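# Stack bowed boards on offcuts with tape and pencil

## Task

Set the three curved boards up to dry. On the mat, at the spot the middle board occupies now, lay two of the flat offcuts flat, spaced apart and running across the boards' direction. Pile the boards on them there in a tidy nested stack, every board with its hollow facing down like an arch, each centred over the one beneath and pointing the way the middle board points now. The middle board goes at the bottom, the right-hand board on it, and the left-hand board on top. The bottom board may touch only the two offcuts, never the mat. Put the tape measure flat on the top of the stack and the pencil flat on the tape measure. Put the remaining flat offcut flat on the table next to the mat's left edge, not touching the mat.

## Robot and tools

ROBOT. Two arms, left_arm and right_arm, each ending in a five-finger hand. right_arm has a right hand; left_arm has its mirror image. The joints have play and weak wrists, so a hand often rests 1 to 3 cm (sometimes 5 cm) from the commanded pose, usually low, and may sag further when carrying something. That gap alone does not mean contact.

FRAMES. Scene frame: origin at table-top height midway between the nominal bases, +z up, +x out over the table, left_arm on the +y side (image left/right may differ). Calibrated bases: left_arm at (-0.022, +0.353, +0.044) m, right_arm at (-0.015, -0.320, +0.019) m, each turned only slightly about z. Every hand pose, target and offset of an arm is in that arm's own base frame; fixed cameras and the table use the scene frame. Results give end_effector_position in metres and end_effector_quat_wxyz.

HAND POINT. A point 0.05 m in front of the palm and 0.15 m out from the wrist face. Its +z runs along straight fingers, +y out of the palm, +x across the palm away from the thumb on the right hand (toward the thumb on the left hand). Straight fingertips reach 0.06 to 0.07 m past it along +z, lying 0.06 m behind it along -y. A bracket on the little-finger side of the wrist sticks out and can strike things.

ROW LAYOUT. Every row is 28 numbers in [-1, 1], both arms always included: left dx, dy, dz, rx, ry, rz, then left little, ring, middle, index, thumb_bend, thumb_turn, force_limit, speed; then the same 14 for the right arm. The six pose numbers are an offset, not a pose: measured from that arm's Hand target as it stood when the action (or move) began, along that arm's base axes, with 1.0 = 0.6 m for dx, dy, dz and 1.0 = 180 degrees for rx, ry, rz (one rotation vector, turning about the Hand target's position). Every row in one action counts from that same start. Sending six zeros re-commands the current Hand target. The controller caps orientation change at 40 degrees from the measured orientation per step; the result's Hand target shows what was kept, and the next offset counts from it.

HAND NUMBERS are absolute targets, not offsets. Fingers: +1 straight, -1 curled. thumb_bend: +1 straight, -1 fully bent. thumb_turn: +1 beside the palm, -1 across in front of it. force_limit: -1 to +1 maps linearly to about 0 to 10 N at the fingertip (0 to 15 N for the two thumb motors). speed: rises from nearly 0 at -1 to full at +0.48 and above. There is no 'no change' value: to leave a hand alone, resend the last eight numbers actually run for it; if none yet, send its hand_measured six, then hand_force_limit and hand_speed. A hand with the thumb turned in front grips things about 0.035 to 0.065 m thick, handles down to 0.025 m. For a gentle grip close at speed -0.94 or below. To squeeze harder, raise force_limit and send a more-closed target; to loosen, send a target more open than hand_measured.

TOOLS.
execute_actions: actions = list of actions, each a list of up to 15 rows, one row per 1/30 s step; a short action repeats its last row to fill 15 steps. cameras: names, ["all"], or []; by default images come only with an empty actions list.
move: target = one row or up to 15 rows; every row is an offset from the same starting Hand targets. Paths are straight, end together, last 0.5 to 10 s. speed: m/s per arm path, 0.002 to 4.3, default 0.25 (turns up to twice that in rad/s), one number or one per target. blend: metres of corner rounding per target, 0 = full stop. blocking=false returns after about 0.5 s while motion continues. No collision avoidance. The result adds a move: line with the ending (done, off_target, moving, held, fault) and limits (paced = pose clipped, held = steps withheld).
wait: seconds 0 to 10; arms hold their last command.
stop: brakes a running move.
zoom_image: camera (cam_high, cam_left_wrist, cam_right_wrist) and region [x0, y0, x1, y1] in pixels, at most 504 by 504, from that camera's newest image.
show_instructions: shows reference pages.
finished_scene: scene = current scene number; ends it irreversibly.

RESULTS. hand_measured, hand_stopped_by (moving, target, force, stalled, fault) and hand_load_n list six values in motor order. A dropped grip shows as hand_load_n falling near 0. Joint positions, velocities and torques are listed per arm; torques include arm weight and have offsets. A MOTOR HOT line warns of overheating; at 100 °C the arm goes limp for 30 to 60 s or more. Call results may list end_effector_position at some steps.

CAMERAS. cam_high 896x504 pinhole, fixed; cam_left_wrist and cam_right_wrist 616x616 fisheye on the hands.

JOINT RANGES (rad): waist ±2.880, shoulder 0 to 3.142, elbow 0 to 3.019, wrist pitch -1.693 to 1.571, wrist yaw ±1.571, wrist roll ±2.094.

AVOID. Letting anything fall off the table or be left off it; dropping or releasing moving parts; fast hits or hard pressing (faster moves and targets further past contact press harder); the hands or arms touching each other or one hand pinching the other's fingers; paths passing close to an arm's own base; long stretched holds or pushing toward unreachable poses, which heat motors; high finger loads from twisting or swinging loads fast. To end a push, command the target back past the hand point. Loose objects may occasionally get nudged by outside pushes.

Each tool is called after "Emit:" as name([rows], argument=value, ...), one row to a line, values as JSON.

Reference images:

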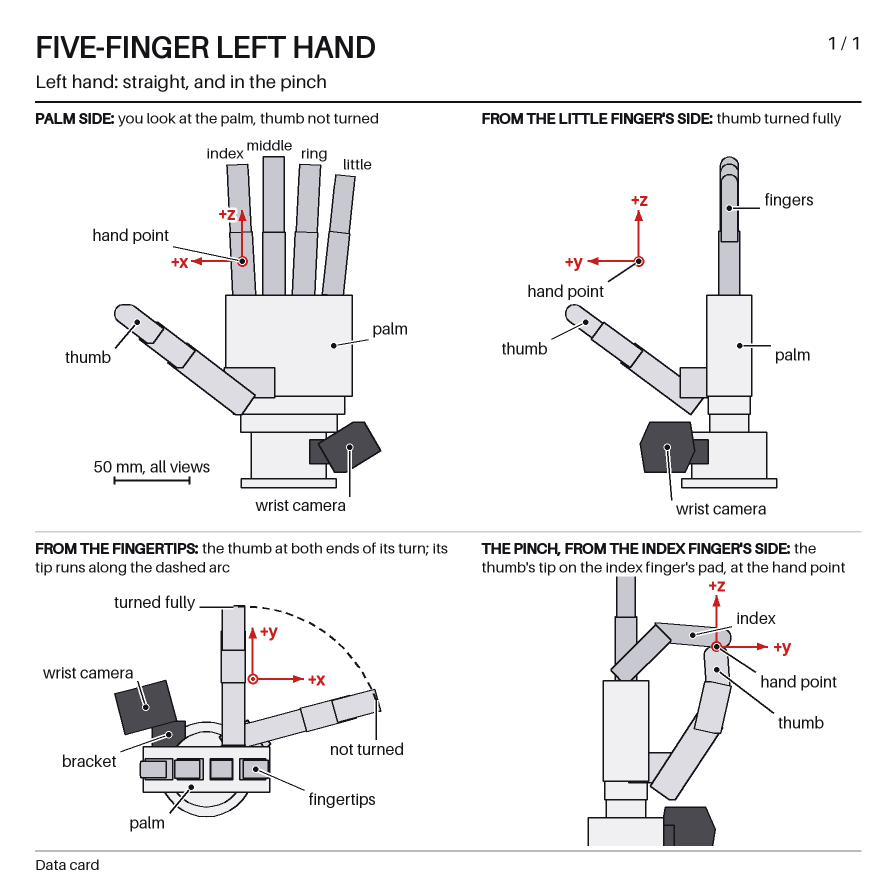

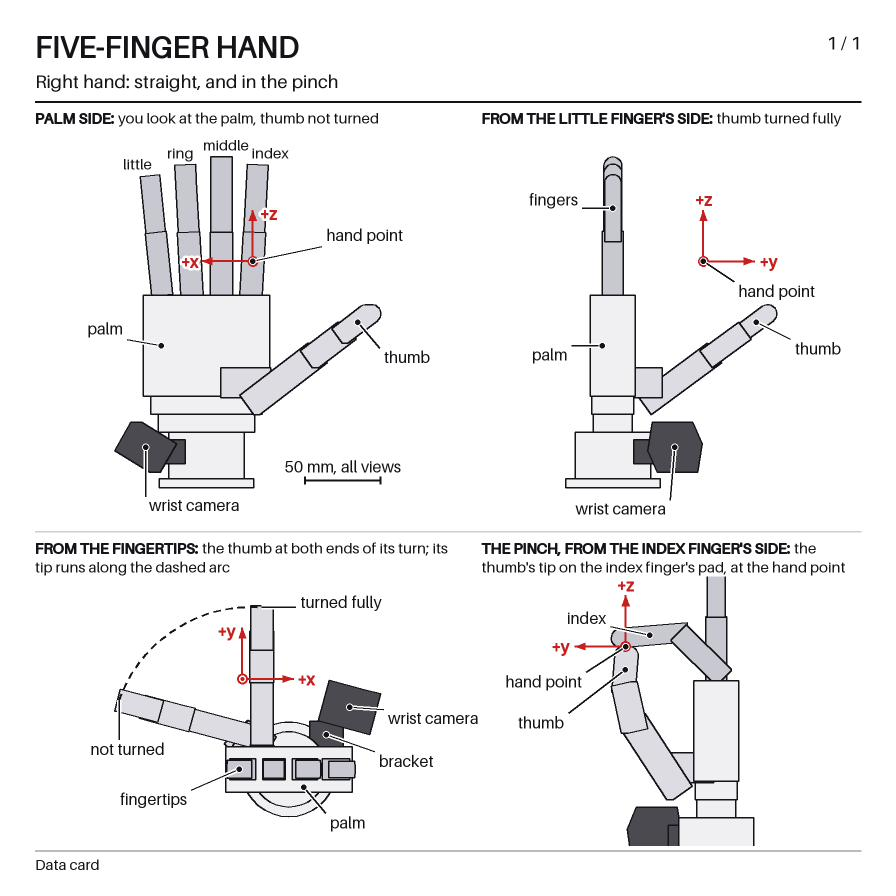

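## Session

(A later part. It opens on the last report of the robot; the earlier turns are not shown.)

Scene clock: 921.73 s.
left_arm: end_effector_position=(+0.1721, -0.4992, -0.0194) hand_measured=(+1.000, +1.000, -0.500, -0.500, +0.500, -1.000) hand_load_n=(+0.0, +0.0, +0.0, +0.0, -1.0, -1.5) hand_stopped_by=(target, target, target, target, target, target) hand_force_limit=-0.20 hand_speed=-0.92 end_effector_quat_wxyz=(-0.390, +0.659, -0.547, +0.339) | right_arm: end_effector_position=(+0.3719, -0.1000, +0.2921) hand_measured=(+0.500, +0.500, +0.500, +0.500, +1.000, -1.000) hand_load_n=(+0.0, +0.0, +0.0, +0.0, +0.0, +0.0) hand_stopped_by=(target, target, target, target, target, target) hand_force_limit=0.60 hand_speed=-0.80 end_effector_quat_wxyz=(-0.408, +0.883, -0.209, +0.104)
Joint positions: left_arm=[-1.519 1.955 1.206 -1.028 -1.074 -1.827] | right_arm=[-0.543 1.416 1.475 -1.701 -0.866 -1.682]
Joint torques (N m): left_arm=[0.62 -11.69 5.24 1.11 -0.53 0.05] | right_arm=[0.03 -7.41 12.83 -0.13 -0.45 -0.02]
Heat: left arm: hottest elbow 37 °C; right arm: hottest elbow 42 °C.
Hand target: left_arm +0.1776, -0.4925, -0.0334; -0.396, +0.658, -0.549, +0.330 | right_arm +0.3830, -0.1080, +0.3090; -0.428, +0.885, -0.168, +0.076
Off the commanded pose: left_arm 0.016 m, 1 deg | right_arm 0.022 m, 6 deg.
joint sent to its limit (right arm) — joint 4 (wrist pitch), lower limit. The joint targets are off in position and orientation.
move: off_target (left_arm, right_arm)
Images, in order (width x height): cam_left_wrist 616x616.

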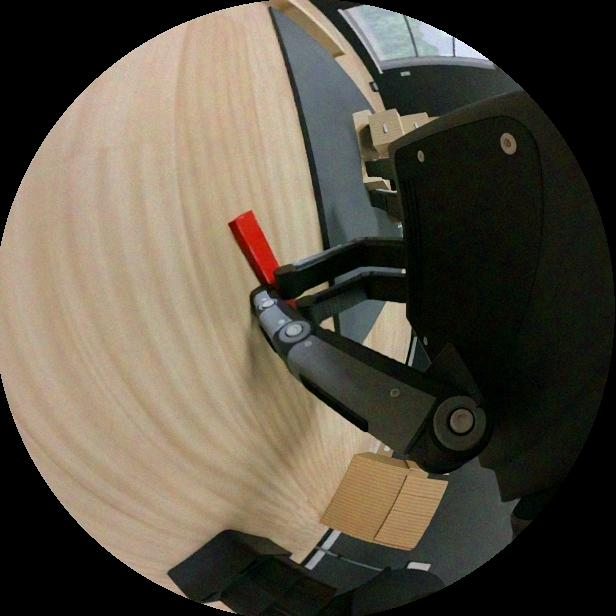

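Emit:
move([
  [0.0,0.0,0.05,0,0,0,1,1,-0.1,-0.12,0.6,-1,-0.1,-0.6, 0,0,0,0,0,0,0.5,0.5,0.5,0.5,1,-1,0.6,-0.8],
  [-0.022,-0.004,0.05,-0.004,0.0219,0,1,1,-0.1,-0.12,0.6,-1,-0.1,-0.6, 0,0,0,0,0,0,0.5,0.5,0.5,0.5,1,-1,0.6,-0.8],
  [-0.019,-0.003,0.02,-0.004,0.0219,0,1,1,-0.15,-0.17,0.48,-1,-0.1,-0.6, 0,0,0,0,0,0,0.5,0.5,0.5,0.5,1,-1,0.6,-0.8],
], speed=0.06, cameras=["cam_left_wrist"])

Emit:
zoom_image(camera="cam_left_wrist", region=[200, 200, 370, 370])

Scene clock: 928.97 s.
left_arm: end_effector_position=(+0.1661, -0.4965, -0.0156) hand_measured=(+1.000, +1.000, -0.150, -0.170, +0.480, -1.000) hand_load_n=(+0.0, +0.0, +0.0, +0.0, +0.0, +0.0) hand_stopped_by=(target, target, target, target, target, target) hand_force_limit=-0.10 hand_speed=-0.60 end_effector_quat_wxyz=(-0.371, +0.675, -0.555, +0.314) | right_arm: end_effector_position=(+0.3719, -0.1000, +0.2921) hand_measured=(+0.500, +0.500, +0.500, +0.500, +1.000, -1.000) hand_load_n=(+0.0, -0.5, +0.0, +0.0, +0.0, +0.0) hand_stopped_by=(target, target, target, target, target, target) hand_force_limit=0.60 hand_speed=-0.80 end_effector_quat_wxyz=(-0.408, +0.883, -0.209, +0.104)
Joint positions: left_arm=[-1.51 1.925 1.206 -1.042 -1.003 -1.81] | right_arm=[-0.543 1.416 1.475 -1.701 -0.866 -1.682]
Joint torques (N m): left_arm=[0.38 -12.4 5.85 0.84 -0.61 0.11] | right_arm=[0.21 -7.53 12.82 -0.14 -0.45 -0.01]
Heat: left arm: hottest elbow 37 °C; right arm: hottest elbow 42 °C.
Hand target: left_arm +0.1662, -0.4943, -0.0214; -0.372, +0.672, -0.560, +0.311 | right_arm +0.3830, -0.1080, +0.3090; -0.428, +0.885, -0.168, +0.076
Off the commanded pose: left_arm 0.006 m, 1 deg | right_arm 0.022 m, 6 deg.
joint sent to its limit (right arm) — joint 4 (wrist pitch), lower limit. The joint targets are off in position and orientation.
move: off_target (right_arm)
Images, in order (width x height): cam_left_wrist 616x616.

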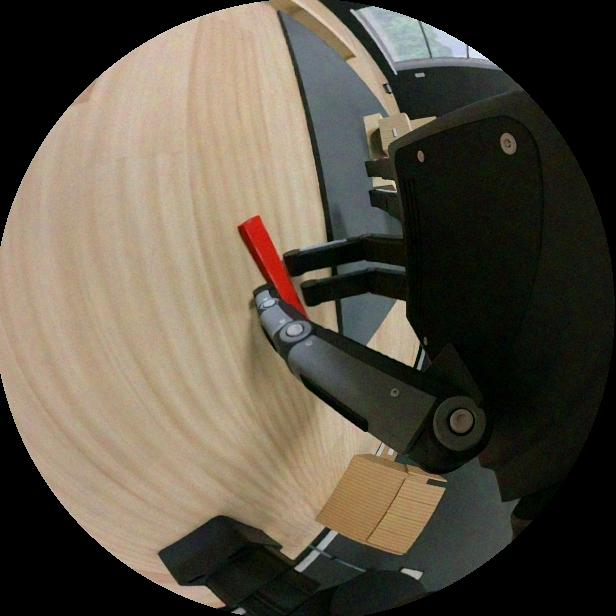

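Scaled by 2.965 from the camera's 616x616 image, which has a finer 880x880 frame.

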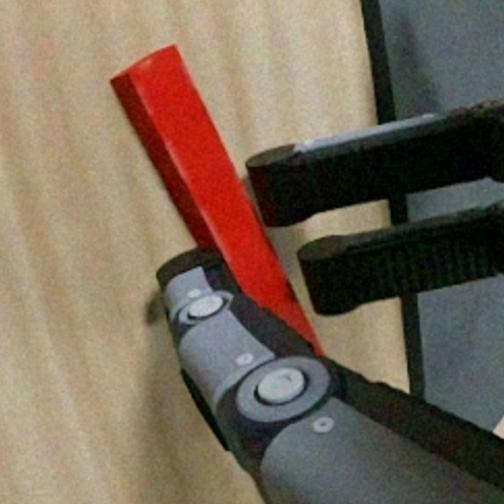

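Emit:
move(target=[0.001,0.002,-0.027,0,0,0,1,1,-0.15,-0.19,0.46,-1,-0.1,-0.8, 0,0,0,0,0,0,0.5,0.5,0.5,0.5,1,-1,0.6,-0.8], speed=0.04, cameras=["cam_left_wrist"])

Emit:
zoom_image(camera="cam_left_wrist", region=[200, 200, 370, 370])

Scene clock: 941.00 s.
left_arm: end_effector_position=(+0.1655, -0.4962, -0.0208) hand_measured=(+1.000, +1.000, -0.150, -0.190, +0.460, -1.000) hand_load_n=(+0.0, +0.0, -3.0, +0.0, +0.0, +0.0) hand_stopped_by=(target, target, target, target, target, target) hand_force_limit=-0.10 hand_speed=-0.80 end_effector_quat_wxyz=(-0.370, +0.673, -0.558, +0.316) | right_arm: end_effector_position=(+0.3719, -0.1000, +0.2921) hand_measured=(+0.500, +0.500, +0.500, +0.500, +1.000, -1.000) hand_load_n=(+0.0, +0.0, +0.0, +0.0, +0.0, +0.0) hand_stopped_by=(target, target, target, target, target, target) hand_force_limit=0.60 hand_speed=-0.80 end_effector_quat_wxyz=(-0.408, +0.883, -0.209, +0.104)
Joint positions: left_arm=[-1.512 1.93 1.195 -1.016 -1.006 -1.797] | right_arm=[-0.543 1.416 1.475 -1.701 -0.866 -1.682]
Joint torques (N m): left_arm=[0.91 -10.52 5.63 1.46 -0.42 0.07] | right_arm=[0.21 -7.41 12.81 -0.16 -0.45 -0.02]
Heat: left arm: hottest elbow 37 °C; right arm: hottest elbow 43 °C.
Hand target: left_arm +0.1668, -0.4931, -0.0376; -0.372, +0.672, -0.560, +0.311 | right_arm +0.3830, -0.1080, +0.3090; -0.428, +0.885, -0.168, +0.076
Off the commanded pose: left_arm 0.017 m, 1 deg | right_arm 0.022 m, 6 deg.
joint sent to its limit (right arm) — joint 4 (wrist pitch), lower limit. The joint targets are off in position and orientation.
move: off_target (left_arm, right_arm)
Images, in order (width x height): cam_left_wrist 616x616.

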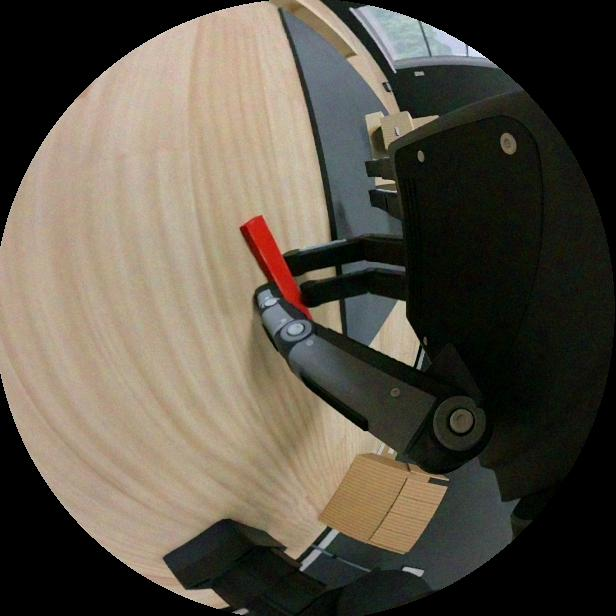

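Scaled by 2.965 from the camera's 616x616 image, which has a finer 880x880 frame.

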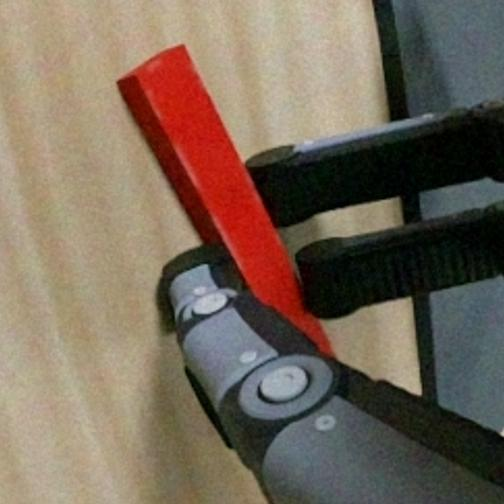

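Emit:
move(target=[0,0,0,0,0,0,1,1,-0.19,-0.22,0.43,-1,-0.1,-0.85, 0,0,0,0,0,0,0.5,0.5,0.5,0.5,1,-1,0.6,-0.8], speed=0.04)

Emit:
move(target=[0,0,0,0,0,0,1,1,-0.23,-0.26,0.4,-1,-0.1,-0.85, 0,0,0,0,0,0,0.5,0.5,0.5,0.5,1,-1,0.6,-0.8], speed=0.04, cameras=["cam_left_wrist"])

Emit:
zoom_image(camera="cam_left_wrist", region=[200, 200, 370, 370])

Scene clock: 942.73 s.
left_arm: end_effector_position=(+0.1673, -0.4968, -0.0213) hand_measured=(+1.000, +1.000, -0.190, -0.220, +0.430, -1.000) hand_load_n=(+0.0, +0.0, -0.5, +0.5, +1.5, +0.0) hand_stopped_by=(target, target, target, target, target, target) hand_force_limit=-0.10 hand_speed=-0.85 end_effector_quat_wxyz=(-0.369, +0.674, -0.556, +0.317) | right_arm: end_effector_position=(+0.3719, -0.1000, +0.2921) hand_measured=(+0.500, +0.500, +0.500, +0.500, +1.000, -1.000) hand_load_n=(+0.0, +0.0, +0.0, +0.0, +0.0, +0.0) hand_stopped_by=(target, target, target, target, target, target) hand_force_limit=0.60 hand_speed=-0.80 end_effector_quat_wxyz=(-0.408, +0.883, -0.209, +0.104)
Joint positions: left_arm=[-1.509 1.932 1.195 -1.01 -1.008 -1.797] | right_arm=[-0.543 1.416 1.475 -1.701 -0.866 -1.682]
Joint torques (N m): left_arm=[0.21 -10.7 5.5 1.22 -0.38 0.07] | right_arm=[0.21 -7.41 12.82 -0.16 -0.45 -0.02]
Heat: left arm: hottest elbow 36 °C; right arm: hottest elbow 43 °C.
Hand target: left_arm +0.1668, -0.4931, -0.0376; -0.372, +0.672, -0.560, +0.311 | right_arm +0.3830, -0.1080, +0.3090; -0.428, +0.885, -0.168, +0.076
Off the commanded pose: left_arm 0.017 m, 1 deg | right_arm 0.022 m, 6 deg.
joint sent to its limit (right arm) — joint 4 (wrist pitch), lower limit. The joint targets are off in position and orientation.
move: off_target (left_arm, right_arm)

Scene clock: 943.53 s.
left_arm: end_effector_position=(+0.1674, -0.4971, -0.0212) hand_measured=(+1.000, +1.000, -0.214, -0.260, +0.422, -1.000) hand_load_n=(+0.0, +0.0, +9.0, +0.5, +7.5, -1.5) hand_stopped_by=(target, target, force, target, force, target) hand_force_limit=-0.10 hand_speed=-0.85 end_effector_quat_wxyz=(-0.369, +0.675, -0.554, +0.318) | right_arm: end_effector_position=(+0.3719, -0.1000, +0.2921) hand_measured=(+0.500, +0.500, +0.500, +0.500, +1.000, -1.000) hand_load_n=(+0.0, +0.0, +0.0, +0.0, +0.0, +0.0) hand_stopped_by=(target, target, target, target, target, target) hand_force_limit=0.60 hand_speed=-0.80 end_effector_quat_wxyz=(-0.408, +0.883, -0.209, +0.104)
Joint positions: left_arm=[-1.509 1.932 1.195 -1.01 -1.008 -1.802] | right_arm=[-0.543 1.416 1.475 -1.701 -0.866 -1.682]
Joint torques (N m): left_arm=[0.15 -10.58 5.45 1.22 -0.39 0.06] | right_arm=[0.15 -7.59 12.81 -0.14 -0.44 -0.01]
Heat: left arm: hottest elbow 36 °C; right arm: hottest elbow 43 °C.
Hand target: left_arm +0.1668, -0.4931, -0.0376; -0.372, +0.672, -0.560, +0.311 | right_arm +0.3830, -0.1080, +0.3090; -0.428, +0.885, -0.168, +0.076
Off the commanded pose: left_arm 0.017 m, 1 deg | right_arm 0.022 m, 6 deg.
joint sent to its limit (right arm) — joint 4 (wrist pitch), lower limit. The joint targets are off in position and orientation.
move: off_target (left_arm, right_arm)
Images, in order (width x height): cam_left_wrist 616x616.

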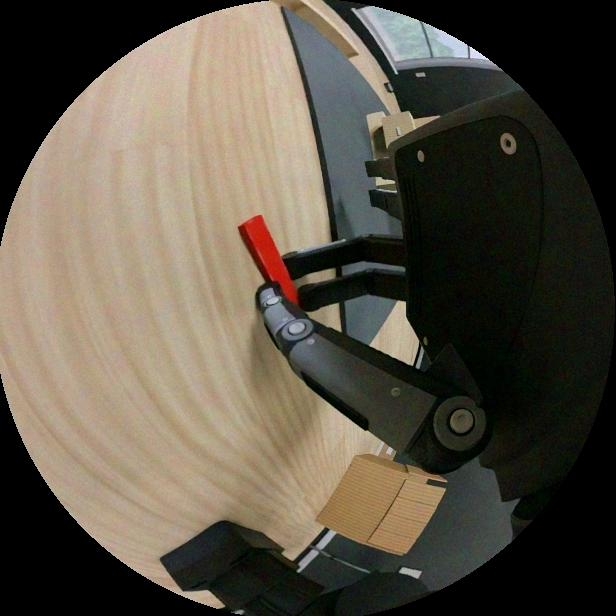

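Scaled by 2.965 from the camera's 616x616 image, which has a finer 880x880 frame.

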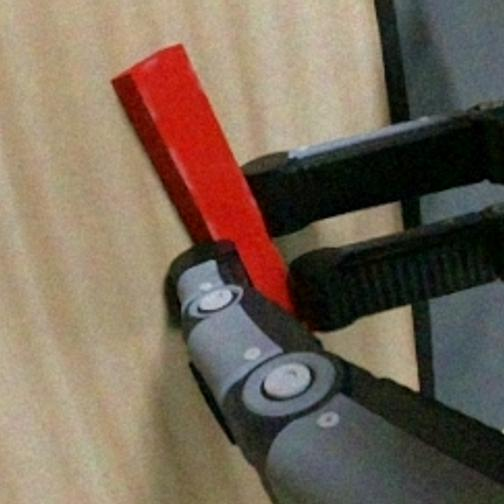

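Emit:
move(target=[0,0,0,0,0,0,1,1,-0.23,-0.4,0.4,-1,-0.2,-0.9, 0,0,0,0,0,0,0.5,0.5,0.5,0.5,1,-1,0.6,-0.8], speed=0.04, cameras=["cam_left_wrist"])

Emit:
zoom_image(camera="cam_left_wrist", region=[200, 200, 370, 370])

Scene clock: 945.10 s.
left_arm: end_effector_position=(+0.1674, -0.4970, -0.0212) hand_measured=(+1.000, +1.000, -0.214, -0.400, +0.422, -1.000) hand_load_n=(+0.0, +0.0, +9.0, +0.0, +7.0, -1.5) hand_stopped_by=(target, target, force, target, force, target) hand_force_limit=-0.20 hand_speed=-0.90 end_effector_quat_wxyz=(-0.369, +0.675, -0.555, +0.318) | right_arm: end_effector_position=(+0.3719, -0.1000, +0.2921) hand_measured=(+0.500, +0.500, +0.500, +0.500, +1.000, -1.000) hand_load_n=(+0.0, +0.0, +0.0, +0.0, +0.0, +0.0) hand_stopped_by=(target, target, target, target, target, target) hand_force_limit=0.60 hand_speed=-0.80 end_effector_quat_wxyz=(-0.408, +0.883, -0.209, +0.104)
Joint positions: left_arm=[-1.509 1.932 1.195 -1.01 -1.008 -1.801] | right_arm=[-0.543 1.416 1.475 -1.701 -0.866 -1.682]
Joint torques (N m): left_arm=[0.62 -10.87 5.56 1.32 -0.37 0.06] | right_arm=[0.21 -7.41 12.83 -0.14 -0.45 -0.02]
Heat: left arm: hottest elbow 36 °C; right arm: hottest elbow 43 °C.
Hand target: left_arm +0.1668, -0.4931, -0.0376; -0.372, +0.672, -0.560, +0.311 | right_arm +0.3830, -0.1080, +0.3090; -0.428, +0.885, -0.168, +0.076
Off the commanded pose: left_arm 0.017 m, 1 deg | right_arm 0.022 m, 6 deg.
joint sent to its limit (right arm) — joint 4 (wrist pitch), lower limit. The joint targets are off in position and orientation.
move: off_target (left_arm, right_arm)
Images, in order (width x height): cam_left_wrist 616x616.

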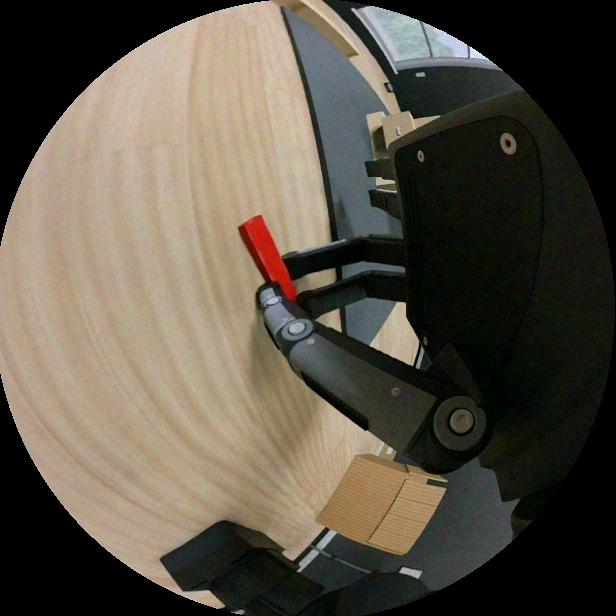

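Scaled by 2.965 from the camera's 616x616 image, which has a finer 880x880 frame.

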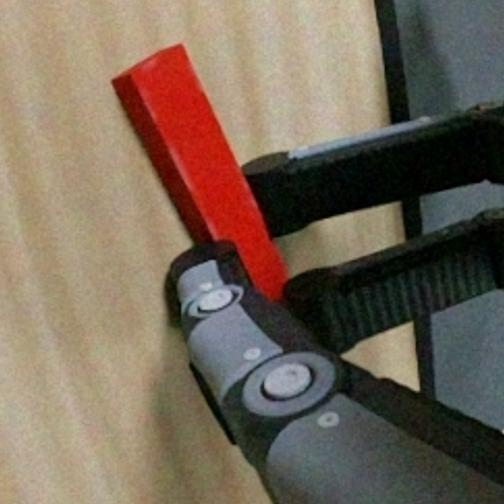

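Emit:
move(target=[0.0,0.01,0.14,0,0,0,1,1,-0.23,-0.4,0.4,-1,-0.2,-0.9, 0,0,0,0,0,0,0.5,0.5,0.5,0.5,1,-1,0.6,-0.8], speed=0.06, cameras=["cam_high","cam_left_wrist"])

Emit:
zoom_image(camera="cam_high", region=[330, 120, 410, 200])

Scene clock: 948.13 s.
left_arm: end_effector_position=(+0.1656, -0.4782, +0.0293) hand_measured=(+1.000, +1.000, -0.214, -0.400, +0.420, -1.000) hand_load_n=(+0.0, +0.0, +0.0, +0.0, +0.0, +0.0) hand_stopped_by=(target, target, force, target, force, target) hand_force_limit=-0.20 hand_speed=-0.90 end_effector_quat_wxyz=(-0.379, +0.670, -0.560, +0.306) | right_arm: end_effector_position=(+0.3719, -0.1000, +0.2921) hand_measured=(+0.500, +0.500, +0.500, +0.500, +1.000, -1.000) hand_load_n=(+0.0, +0.5, +0.0, +0.0, +0.0, +0.0) hand_stopped_by=(target, target, target, target, target, target) hand_force_limit=0.60 hand_speed=-0.80 end_effector_quat_wxyz=(-0.408, +0.883, -0.209, +0.104)
Joint positions: left_arm=[-1.509 1.824 1.195 -1.154 -1.003 -1.804] | right_arm=[-0.543 1.416 1.475 -1.701 -0.866 -1.682]
Joint torques (N m): left_arm=[0.03 -13.1 9.8 -0.21 -0.57 0.11] | right_arm=[0.21 -7.47 12.81 -0.14 -0.45 -0.01]
Heat: left arm: hottest elbow 36 °C; right arm: hottest elbow 43 °C.
Hand target: left_arm +0.1668, -0.4871, +0.0464; -0.372, +0.672, -0.560, +0.311 | right_arm +0.3830, -0.1080, +0.3090; -0.428, +0.885, -0.168, +0.076
Off the commanded pose: left_arm 0.019 m, 1 deg | right_arm 0.022 m, 6 deg.
joint sent to its limit (right arm) — joint 4 (wrist pitch), lower limit. The joint targets are off in position and orientation.
move: off_target (left_arm, right_arm)
Images, in order (width x height): cam_high 896x504, cam_left_wrist 616x616.

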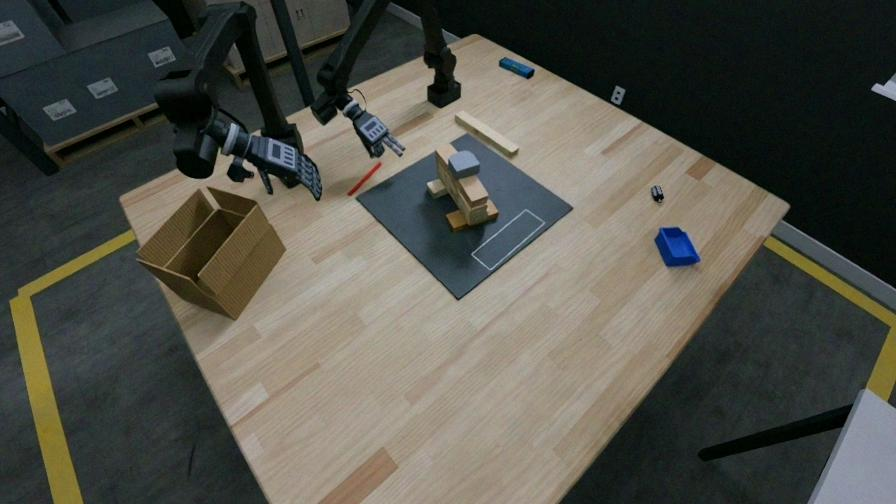

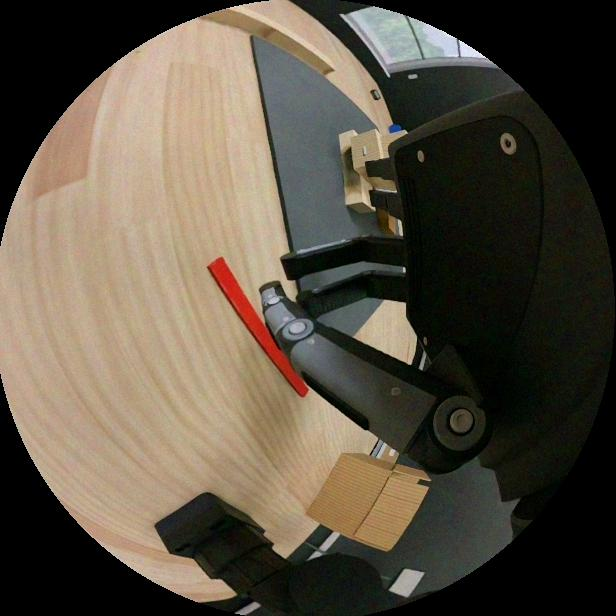

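Scaled by 6.300 from the camera's 896x504 image, which has a finer 1280x720 frame.

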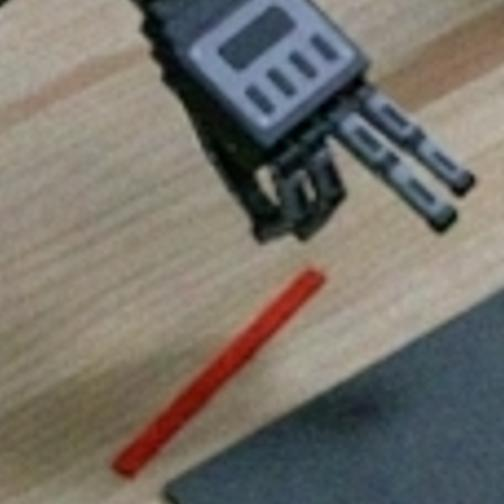

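Emit:
move([
  [0.0077,-0.042,0.0,0,0,0.0406,1,1,-0.1,-0.12,0.55,-1,-0.1,-0.8, 0,0,0,0,0,0,0.5,0.5,0.5,0.5,1,-1,0.6,-0.8],
  [0.0077,-0.03,-0.08,0,0,0.0406,1,1,-0.1,-0.12,0.55,-1,-0.1,-0.8, 0,0,0,0,0,0,0.5,0.5,0.5,0.5,1,-1,0.6,-0.8],
], speed=0.08, cameras=["cam_high","cam_left_wrist"])

Emit:
zoom_image(camera="cam_high", region=[330, 120, 410, 200])

Emit:
zoom_image(camera="cam_left_wrist", region=[200, 200, 370, 370])

Scene clock: 957.87 s.
left_arm: end_effector_position=(+0.1677, -0.5078, +0.0059) hand_measured=(+1.000, +1.000, -0.100, -0.120, +0.550, -1.000) hand_load_n=(+0.0, +0.0, +0.0, +0.0, +0.0, +0.0) hand_stopped_by=(target, target, target, target, target, target) hand_force_limit=-0.10 hand_speed=-0.80 end_effector_quat_wxyz=(-0.389, +0.704, -0.520, +0.289) | right_arm: end_effector_position=(+0.3719, -0.1000, +0.2921) hand_measured=(+0.500, +0.500, +0.500, +0.500, +1.000, -1.000) hand_load_n=(+0.0, +0.0, +0.0, +0.0, +0.0, +0.0) hand_stopped_by=(target, target, target, target, target, target) hand_force_limit=0.60 hand_speed=-0.80 end_effector_quat_wxyz=(-0.408, +0.883, -0.209, +0.104)
Joint positions: left_arm=[-1.509 1.975 1.352 -1.301 -0.969 -1.995] | right_arm=[-0.543 1.416 1.475 -1.701 -0.866 -1.682]
Joint torques (N m): left_arm=[0.67 -12.57 6.57 0.61 -0.52 -0.15] | right_arm=[0.21 -7.47 12.81 -0.14 -0.46 -0.02]
Heat: left arm: hottest elbow 37 °C; right arm: hottest elbow 43 °C.
Hand target: left_arm +0.1714, -0.5051, -0.0016; -0.391, +0.706, -0.516, +0.286 | right_arm +0.3830, -0.1080, +0.3090; -0.428, +0.885, -0.168, +0.076
Off the commanded pose: left_arm 0.009 m, 1 deg | right_arm 0.022 m, 6 deg.
joint sent to its limit (right arm) — joint 4 (wrist pitch), lower limit. The joint targets are off in position and orientation.
move: off_target (right_arm)
Images, in order (width x height): cam_high 896x504, cam_left_wrist 616x616.

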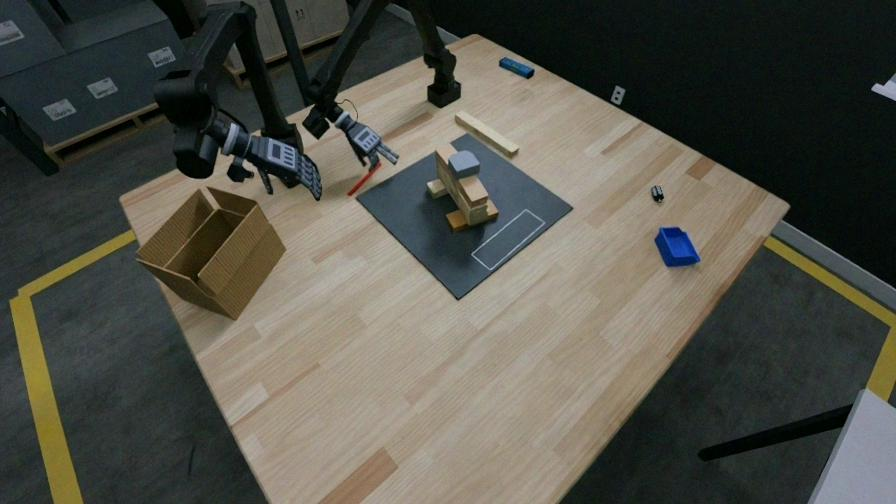

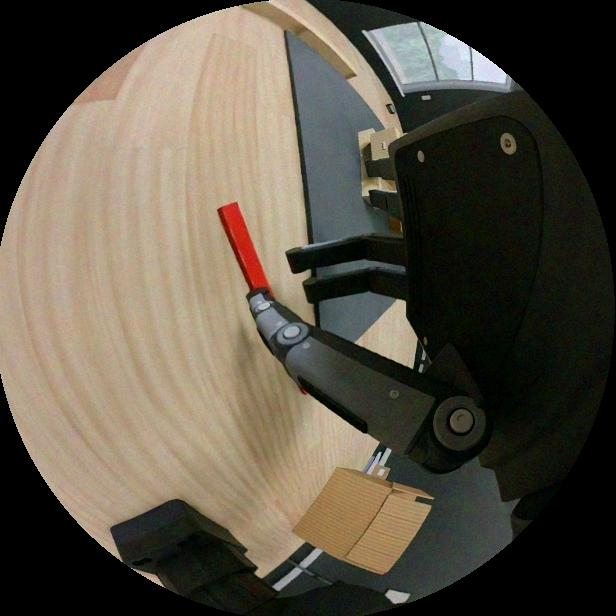

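Scaled by 6.300 from the camera's 896x504 image, which has a finer 1280x720 frame.

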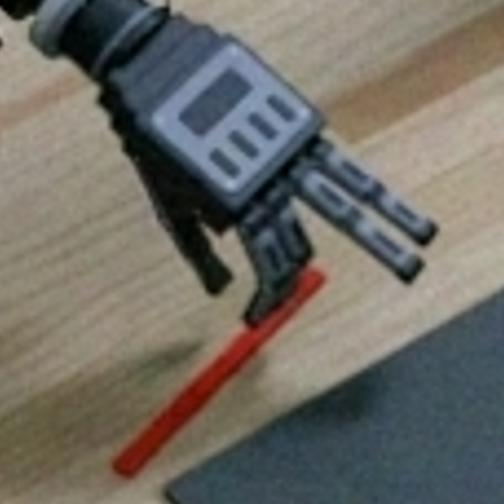

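Scaled by 2.965 from the camera's 616x616 image, which has a finer 880x880 frame.

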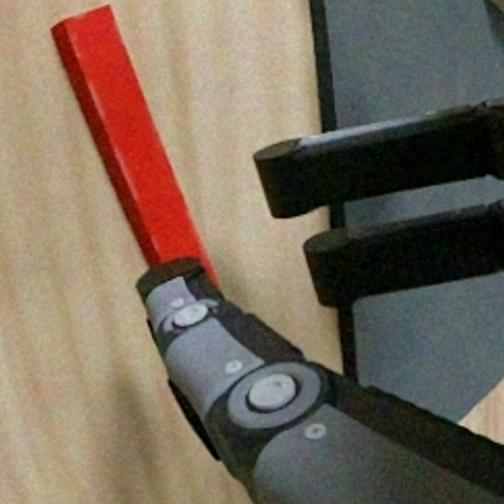

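Emit:
move([
  [-0.01,0.003,0.0,0,0,0,1,1,-0.12,-0.14,0.52,-1,-0.1,-0.8, 0,0,0,0,0,0,0.5,0.5,0.5,0.5,1,-1,0.6,-0.8],
  [-0.008,0.003,-0.035,0,0,0,1,1,-0.14,-0.16,0.48,-1,-0.1,-0.8, 0,0,0,0,0,0,0.5,0.5,0.5,0.5,1,-1,0.6,-0.8],
], speed=0.06, cameras=["cam_left_wrist"])

Emit:
zoom_image(camera="cam_left_wrist", region=[200, 200, 370, 370])

Scene clock: 962.47 s.
left_arm: end_effector_position=(+0.1675, -0.5044, -0.0156) hand_measured=(+1.000, +1.000, -0.140, -0.160, +0.480, -1.000) hand_load_n=(+0.0, +0.0, +0.0, +0.0, +0.0, +0.0) hand_stopped_by=(target, target, target, target, target, target) hand_force_limit=-0.10 hand_speed=-0.80 end_effector_quat_wxyz=(-0.390, +0.706, -0.516, +0.287) | right_arm: end_effector_position=(+0.3719, -0.1000, +0.2921) hand_measured=(+0.500, +0.500, +0.500, +0.500, +1.000, -1.000) hand_load_n=(+0.0, +0.0, +0.0, +0.0, +0.0, +0.0) hand_stopped_by=(target, target, target, target, target, target) hand_force_limit=0.60 hand_speed=-0.80 end_effector_quat_wxyz=(-0.408, +0.883, -0.209, +0.104)
Joint positions: left_arm=[-1.509 2.007 1.335 -1.266 -0.966 -2.012] | right_arm=[-0.543 1.416 1.475 -1.701 -0.866 -1.682]
Joint torques (N m): left_arm=[0.44 -12.81 6.34 0.72 -0.55 -0.13] | right_arm=[0.15 -7.47 12.82 -0.12 -0.45 -0.01]
Heat: left arm: hottest elbow 36 °C; right arm: hottest elbow 43 °C.
Hand target: left_arm +0.1666, -0.5033, -0.0226; -0.391, +0.706, -0.516, +0.286 | right_arm +0.3830, -0.1080, +0.3090; -0.428, +0.885, -0.168, +0.076
Off the commanded pose: left_arm 0.007 m, 0 deg | right_arm 0.022 m, 6 deg.
joint sent to its limit (right arm) — joint 4 (wrist pitch), lower limit. The joint targets are off in position and orientation.
move: off_target (right_arm)
Images, in order (width x height): cam_left_wrist 616x616.

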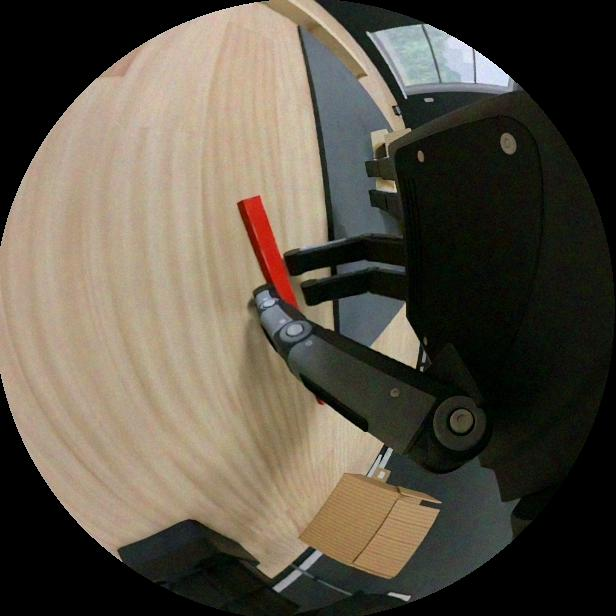

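Scaled by 2.965 from the camera's 616x616 image, which has a finer 880x880 frame.

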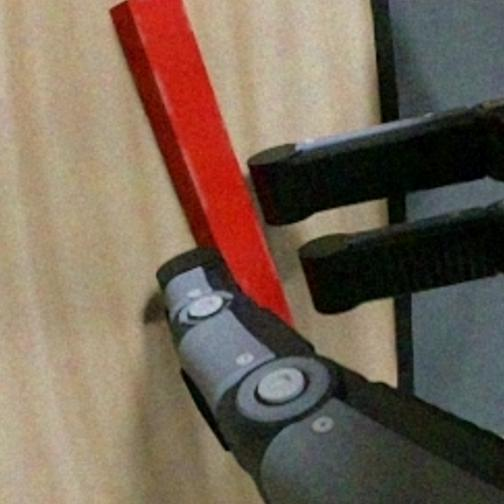

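Emit:
move(target=[0.0,0.0,-0.04,0,0,0,1,1,-0.18,-0.21,0.46,-1,-0.1,-0.8, 0,0,0,0,0,0,0.5,0.5,0.5,0.5,1,-1,0.6,-0.8], speed=0.04, cameras=["cam_left_wrist"])

Emit:
zoom_image(camera="cam_left_wrist", region=[200, 200, 370, 370])

Scene clock: 964.57 s.
left_arm: end_effector_position=(+0.1680, -0.5085, -0.0220) hand_measured=(+1.000, +1.000, -0.180, -0.210, +0.460, -1.000) hand_load_n=(+0.0, +0.0, -2.5, +0.0, +0.0, +0.0) hand_stopped_by=(target, target, target, target, target, target) hand_force_limit=-0.10 hand_speed=-0.80 end_effector_quat_wxyz=(-0.389, +0.703, -0.517, +0.295) | right_arm: end_effector_position=(+0.3719, -0.1000, +0.2921) hand_measured=(+0.500, +0.500, +0.500, +0.500, +1.000, -1.000) hand_load_n=(+0.0, +0.0, +0.0, +0.0, +0.0, +0.0) hand_stopped_by=(target, target, target, target, target, target) hand_force_limit=0.60 hand_speed=-0.80 end_effector_quat_wxyz=(-0.408, +0.883, -0.209, +0.104)
Joint positions: left_arm=[-1.512 2.021 1.333 -1.238 -0.98 -2.006] | right_arm=[-0.543 1.416 1.475 -1.701 -0.866 -1.682]
Joint torques (N m): left_arm=[-0.32 -11.28 5.27 1.11 -0.21 -0.16] | right_arm=[0.21 -7.36 12.82 -0.16 -0.45 -0.01]
Heat: left arm: hottest elbow 36 °C; right arm: hottest elbow 43 °C.
Hand target: left_arm +0.1666, -0.5033, -0.0466; -0.391, +0.706, -0.516, +0.286 | right_arm +0.3830, -0.1080, +0.3090; -0.428, +0.885, -0.168, +0.076
Off the commanded pose: left_arm 0.025 m, 1 deg | right_arm 0.022 m, 6 deg.
joint sent to its limit (right arm) — joint 4 (wrist pitch), lower limit. The joint targets are off in position and orientation.
move: off_target (left_arm, right_arm)
Images, in order (width x height): cam_left_wrist 616x616.

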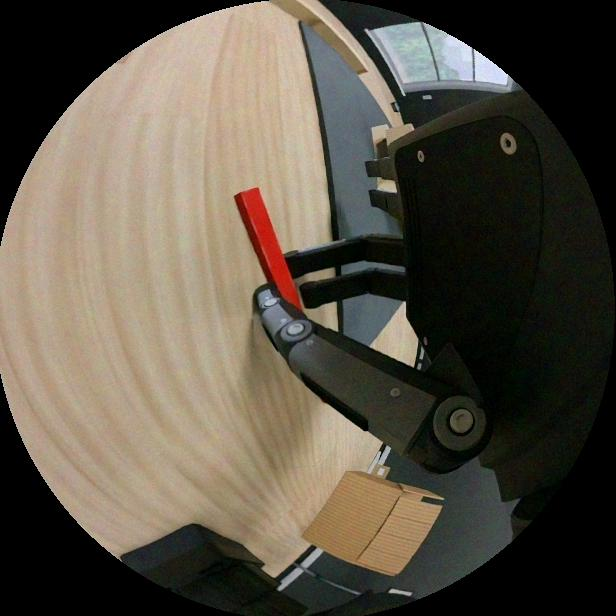

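Scaled by 2.965 from the camera's 616x616 image, which has a finer 880x880 frame.

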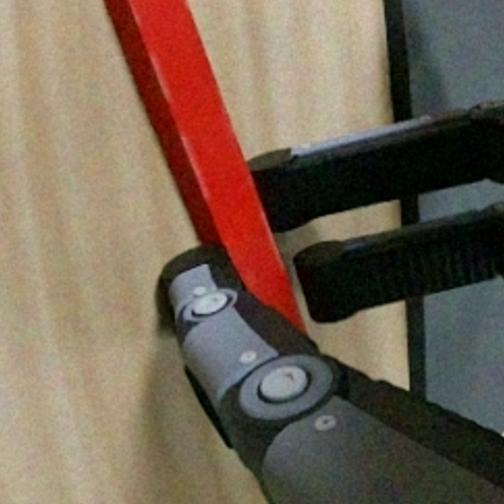

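Emit:
move(target=[0.0,0.0,-0.02,0,0,0,1,1,-0.2,-0.22,0.45,-1,-0.1,-0.8, 0,0,0,0,0,0,0.5,0.5,0.5,0.5,1,-1,0.6,-0.8], speed=0.04)

Emit:
move(target=[0,0,0,0,0,0,1,1,-0.3,-0.32,0.45,-1,-0.1,-0.93, 0,0,0,0,0,0,0.5,0.5,0.5,0.5,1,-1,0.6,-0.8], speed=0.04, cameras=["cam_left_wrist"])

Emit:
zoom_image(camera="cam_left_wrist", region=[200, 200, 370, 370])

Scene clock: 966.67 s.
left_arm: end_effector_position=(+0.1689, -0.5083, -0.0226) hand_measured=(+1.000, +1.000, -0.200, -0.220, +0.450, -1.000) hand_load_n=(+0.0, +0.0, -5.0, +0.0, +0.0, +0.0) hand_stopped_by=(target, target, target, target, target, target) hand_force_limit=-0.10 hand_speed=-0.80 end_effector_quat_wxyz=(-0.390, +0.702, -0.516, +0.299) | right_arm: end_effector_position=(+0.3719, -0.1000, +0.2921) hand_measured=(+0.500, +0.500, +0.500, +0.500, +1.000, -1.000) hand_load_n=(+0.0, +0.0, +0.0, +0.0, +0.0, +0.0) hand_stopped_by=(target, target, target, target, target, target) hand_force_limit=0.60 hand_speed=-0.80 end_effector_quat_wxyz=(-0.408, +0.883, -0.209, +0.104)
Joint positions: left_arm=[-1.512 2.021 1.329 -1.231 -0.986 -2.006] | right_arm=[-0.543 1.416 1.475 -1.701 -0.866 -1.682]
Joint torques (N m): left_arm=[-0.15 -9.88 4.97 1.85 -0.03 -0.16] | right_arm=[0.21 -7.47 12.86 -0.17 -0.45 -0.02]
Heat: left arm: hottest elbow 36 °C; right arm: hottest elbow 43 °C.
Hand target: left_arm +0.1666, -0.5033, -0.0586; -0.391, +0.706, -0.516, +0.286 | right_arm +0.3830, -0.1080, +0.3090; -0.428, +0.885, -0.168, +0.076
Off the commanded pose: left_arm 0.036 m, 2 deg | right_arm 0.022 m, 6 deg.
joint sent to its limit (right arm) — joint 4 (wrist pitch), lower limit. The joint targets are off in position and orientation.
move: off_target (left_arm, right_arm)

Scene clock: 967.73 s.
left_arm: end_effector_position=(+0.1691, -0.5087, -0.0225) hand_measured=(+1.000, +1.000, -0.218, -0.320, +0.450, -1.000) hand_load_n=(+0.0, +0.0, +4.5, +0.0, +3.0, -1.0) hand_stopped_by=(target, target, force, target, target, target) hand_force_limit=-0.10 hand_speed=-0.93 end_effector_quat_wxyz=(-0.389, +0.702, -0.515, +0.300) | right_arm: end_effector_position=(+0.3719, -0.1000, +0.2921) hand_measured=(+0.500, +0.500, +0.500, +0.500, +1.000, -1.000) hand_load_n=(+0.0, +0.0, +0.0, +0.0, +0.0, +0.0) hand_stopped_by=(target, target, target, target, target, target) hand_force_limit=0.60 hand_speed=-0.80 end_effector_quat_wxyz=(-0.408, +0.883, -0.209, +0.104)
Joint positions: left_arm=[-1.512 2.021 1.329 -1.229 -0.988 -2.006] | right_arm=[-0.543 1.416 1.475 -1.701 -0.866 -1.682]
Joint torques (N m): left_arm=[-0.15 -9.64 5 1.8 0.03 -0.15] | right_arm=[0.15 -7.47 12.82 -0.14 -0.45 -0.02]
Heat: left arm: hottest elbow 36 °C; right arm: hottest elbow 43 °C.
Hand target: left_arm +0.1666, -0.5033, -0.0586; -0.391, +0.706, -0.516, +0.286 | right_arm +0.3830, -0.1080, +0.3090; -0.428, +0.885, -0.168, +0.076
Off the commanded pose: left_arm 0.037 m, 2 deg | right_arm 0.022 m, 6 deg.
joint sent to its limit (right arm) — joint 4 (wrist pitch), lower limit. The joint targets are off in position and orientation.
move: off_target (left_arm, right_arm)
Images, in order (width x height): cam_left_wrist 616x616.

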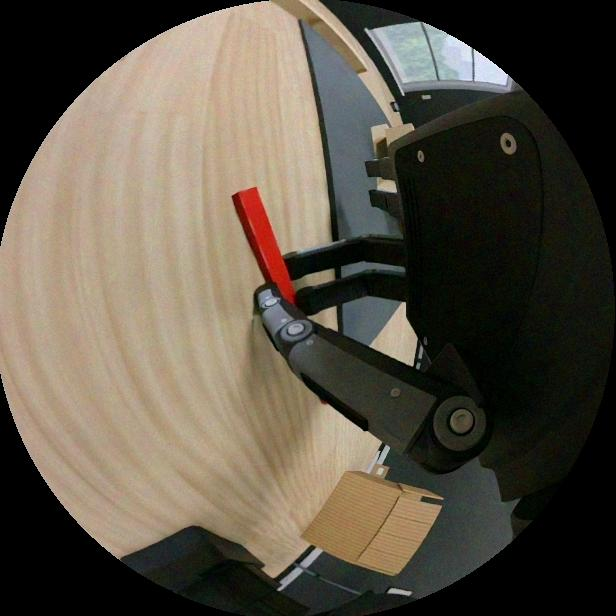

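Scaled by 2.965 from the camera's 616x616 image, which has a finer 880x880 frame.

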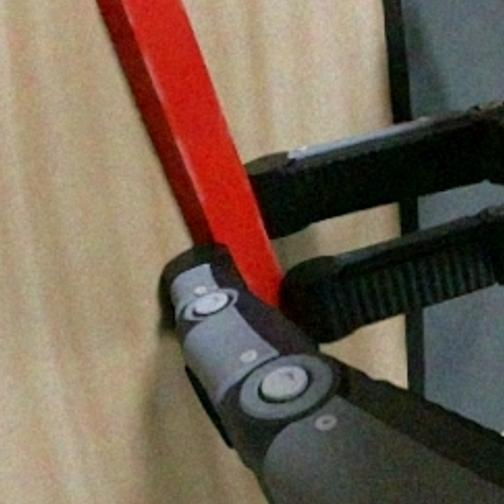

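Emit:
move(target=[0.0,0.0,0.0,0,0,0,1,1,-0.4,-0.32,0.45,-1,0.3,-0.93, 0,0,0,0,0,0,0.5,0.5,0.5,0.5,1,-1,0.6,-0.8], speed=0.04)

Emit:
move(target=[0.0,0.0,0.10,0,0,0,1,1,-0.4,-0.32,0.45,-1,0.3,-0.93, 0,0,0,0,0,0,0.5,0.5,0.5,0.5,1,-1,0.6,-0.8], speed=0.05, cameras=["cam_high","cam_left_wrist"])

Emit:
zoom_image(camera="cam_left_wrist", region=[200, 200, 370, 370])

Scene clock: 971.27 s.
left_arm: end_effector_position=(+0.1699, -0.5085, -0.0225) hand_measured=(+1.000, +1.000, -0.222, -0.320, +0.450, -1.000) hand_load_n=(+0.0, -0.5, +6.5, +0.0, +3.5, -1.0) hand_stopped_by=(target, target, force, target, target, target) hand_force_limit=0.30 hand_speed=-0.93 end_effector_quat_wxyz=(-0.390, +0.703, -0.515, +0.299) | right_arm: end_effector_position=(+0.3719, -0.1000, +0.2921) hand_measured=(+0.500, +0.500, +0.500, +0.500, +1.000, -1.000) hand_load_n=(+0.0, +0.0, +0.0, -0.5, +0.0, +0.0) hand_stopped_by=(target, target, target, target, target, target) hand_force_limit=0.60 hand_speed=-0.80 end_effector_quat_wxyz=(-0.408, +0.883, -0.209, +0.104)
Joint positions: left_arm=[-1.51 2.021 1.329 -1.229 -0.988 -2.006] | right_arm=[-0.543 1.416 1.475 -1.701 -0.866 -1.682]
Joint torques (N m): left_arm=[-0.15 -9.47 5.16 1.84 0.01 -0.18] | right_arm=[0.21 -7.36 12.82 -0.14 -0.45 -0.02]
Heat: left arm: hottest elbow 36 °C; right arm: hottest elbow 43 °C.
Hand target: left_arm +0.1666, -0.5033, -0.0586; -0.391, +0.706, -0.516, +0.286 | right_arm +0.3830, -0.1080, +0.3090; -0.428, +0.885, -0.168, +0.076
Off the commanded pose: left_arm 0.037 m, 2 deg | right_arm 0.022 m, 6 deg.
joint sent to its limit (right arm) — joint 4 (wrist pitch), lower limit. The joint targets are off in position and orientation.
move: off_target (left_arm, right_arm)

Scene clock: 973.30 s.
left_arm: end_effector_position=(+0.1673, -0.4971, -0.0141) hand_measured=(+1.000, +1.000, -0.222, -0.320, +0.452, -1.000) hand_load_n=(+0.0, +0.0, +5.5, +0.0, +6.0, +1.0) hand_stopped_by=(target, target, force, target, target, target) hand_force_limit=0.30 hand_speed=-0.93 end_effector_quat_wxyz=(-0.398, +0.703, -0.518, +0.281) | right_arm: end_effector_position=(+0.3719, -0.1000, +0.2921) hand_measured=(+0.500, +0.500, +0.500, +0.500, +1.000, -1.000) hand_load_n=(+0.0, +0.0, +0.0, +0.0, +0.0, +0.0) hand_stopped_by=(target, target, target, target, target, target) hand_force_limit=0.60 hand_speed=-0.80 end_effector_quat_wxyz=(-0.408, +0.883, -0.209, +0.104)
Joint positions: left_arm=[-1.509 2.002 1.329 -1.291 -0.966 -2.018] | right_arm=[-0.543 1.416 1.475 -1.701 -0.866 -1.682]
Joint torques (N m): left_arm=[-0.73 -14.45 7.88 -0.53 -0.53 -0.07] | right_arm=[0.03 -7.36 12.81 -0.14 -0.44 -0.01]
Heat: left arm: hottest elbow 36 °C; right arm: hottest elbow 43 °C.
Hand target: left_arm +0.1666, -0.5033, +0.0014; -0.391, +0.706, -0.516, +0.286 | right_arm +0.3830, -0.1080, +0.3090; -0.428, +0.885, -0.168, +0.076
Off the commanded pose: left_arm 0.017 m, 1 deg | right_arm 0.022 m, 6 deg.
joint sent to its limit (right arm) — joint 4 (wrist pitch), lower limit. The joint targets are off in position and orientation.
move: off_target (left_arm, right_arm)
Images, in order (width x height): cam_high 896x504, cam_left_wrist 616x616.

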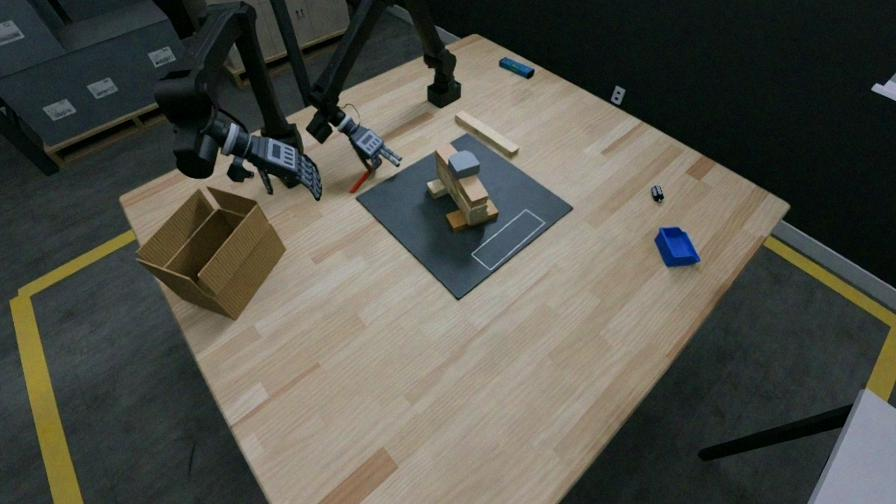

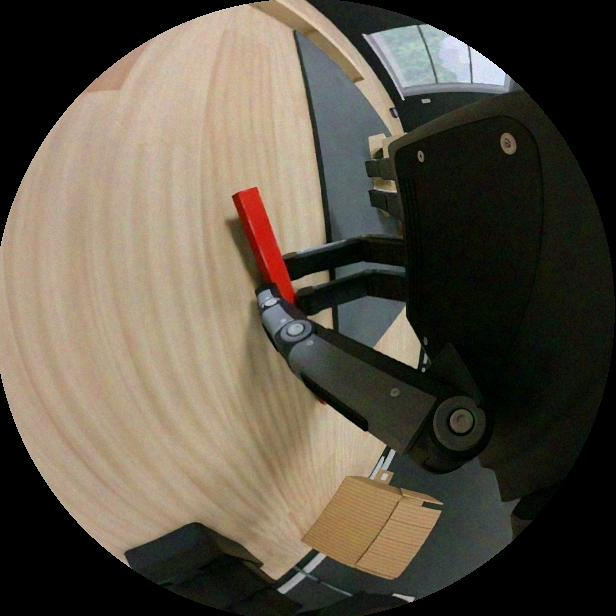

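Scaled by 2.965 from the camera's 616x616 image, which has a finer 880x880 frame.

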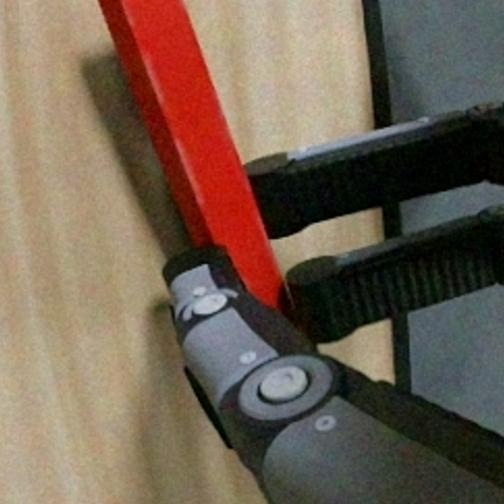

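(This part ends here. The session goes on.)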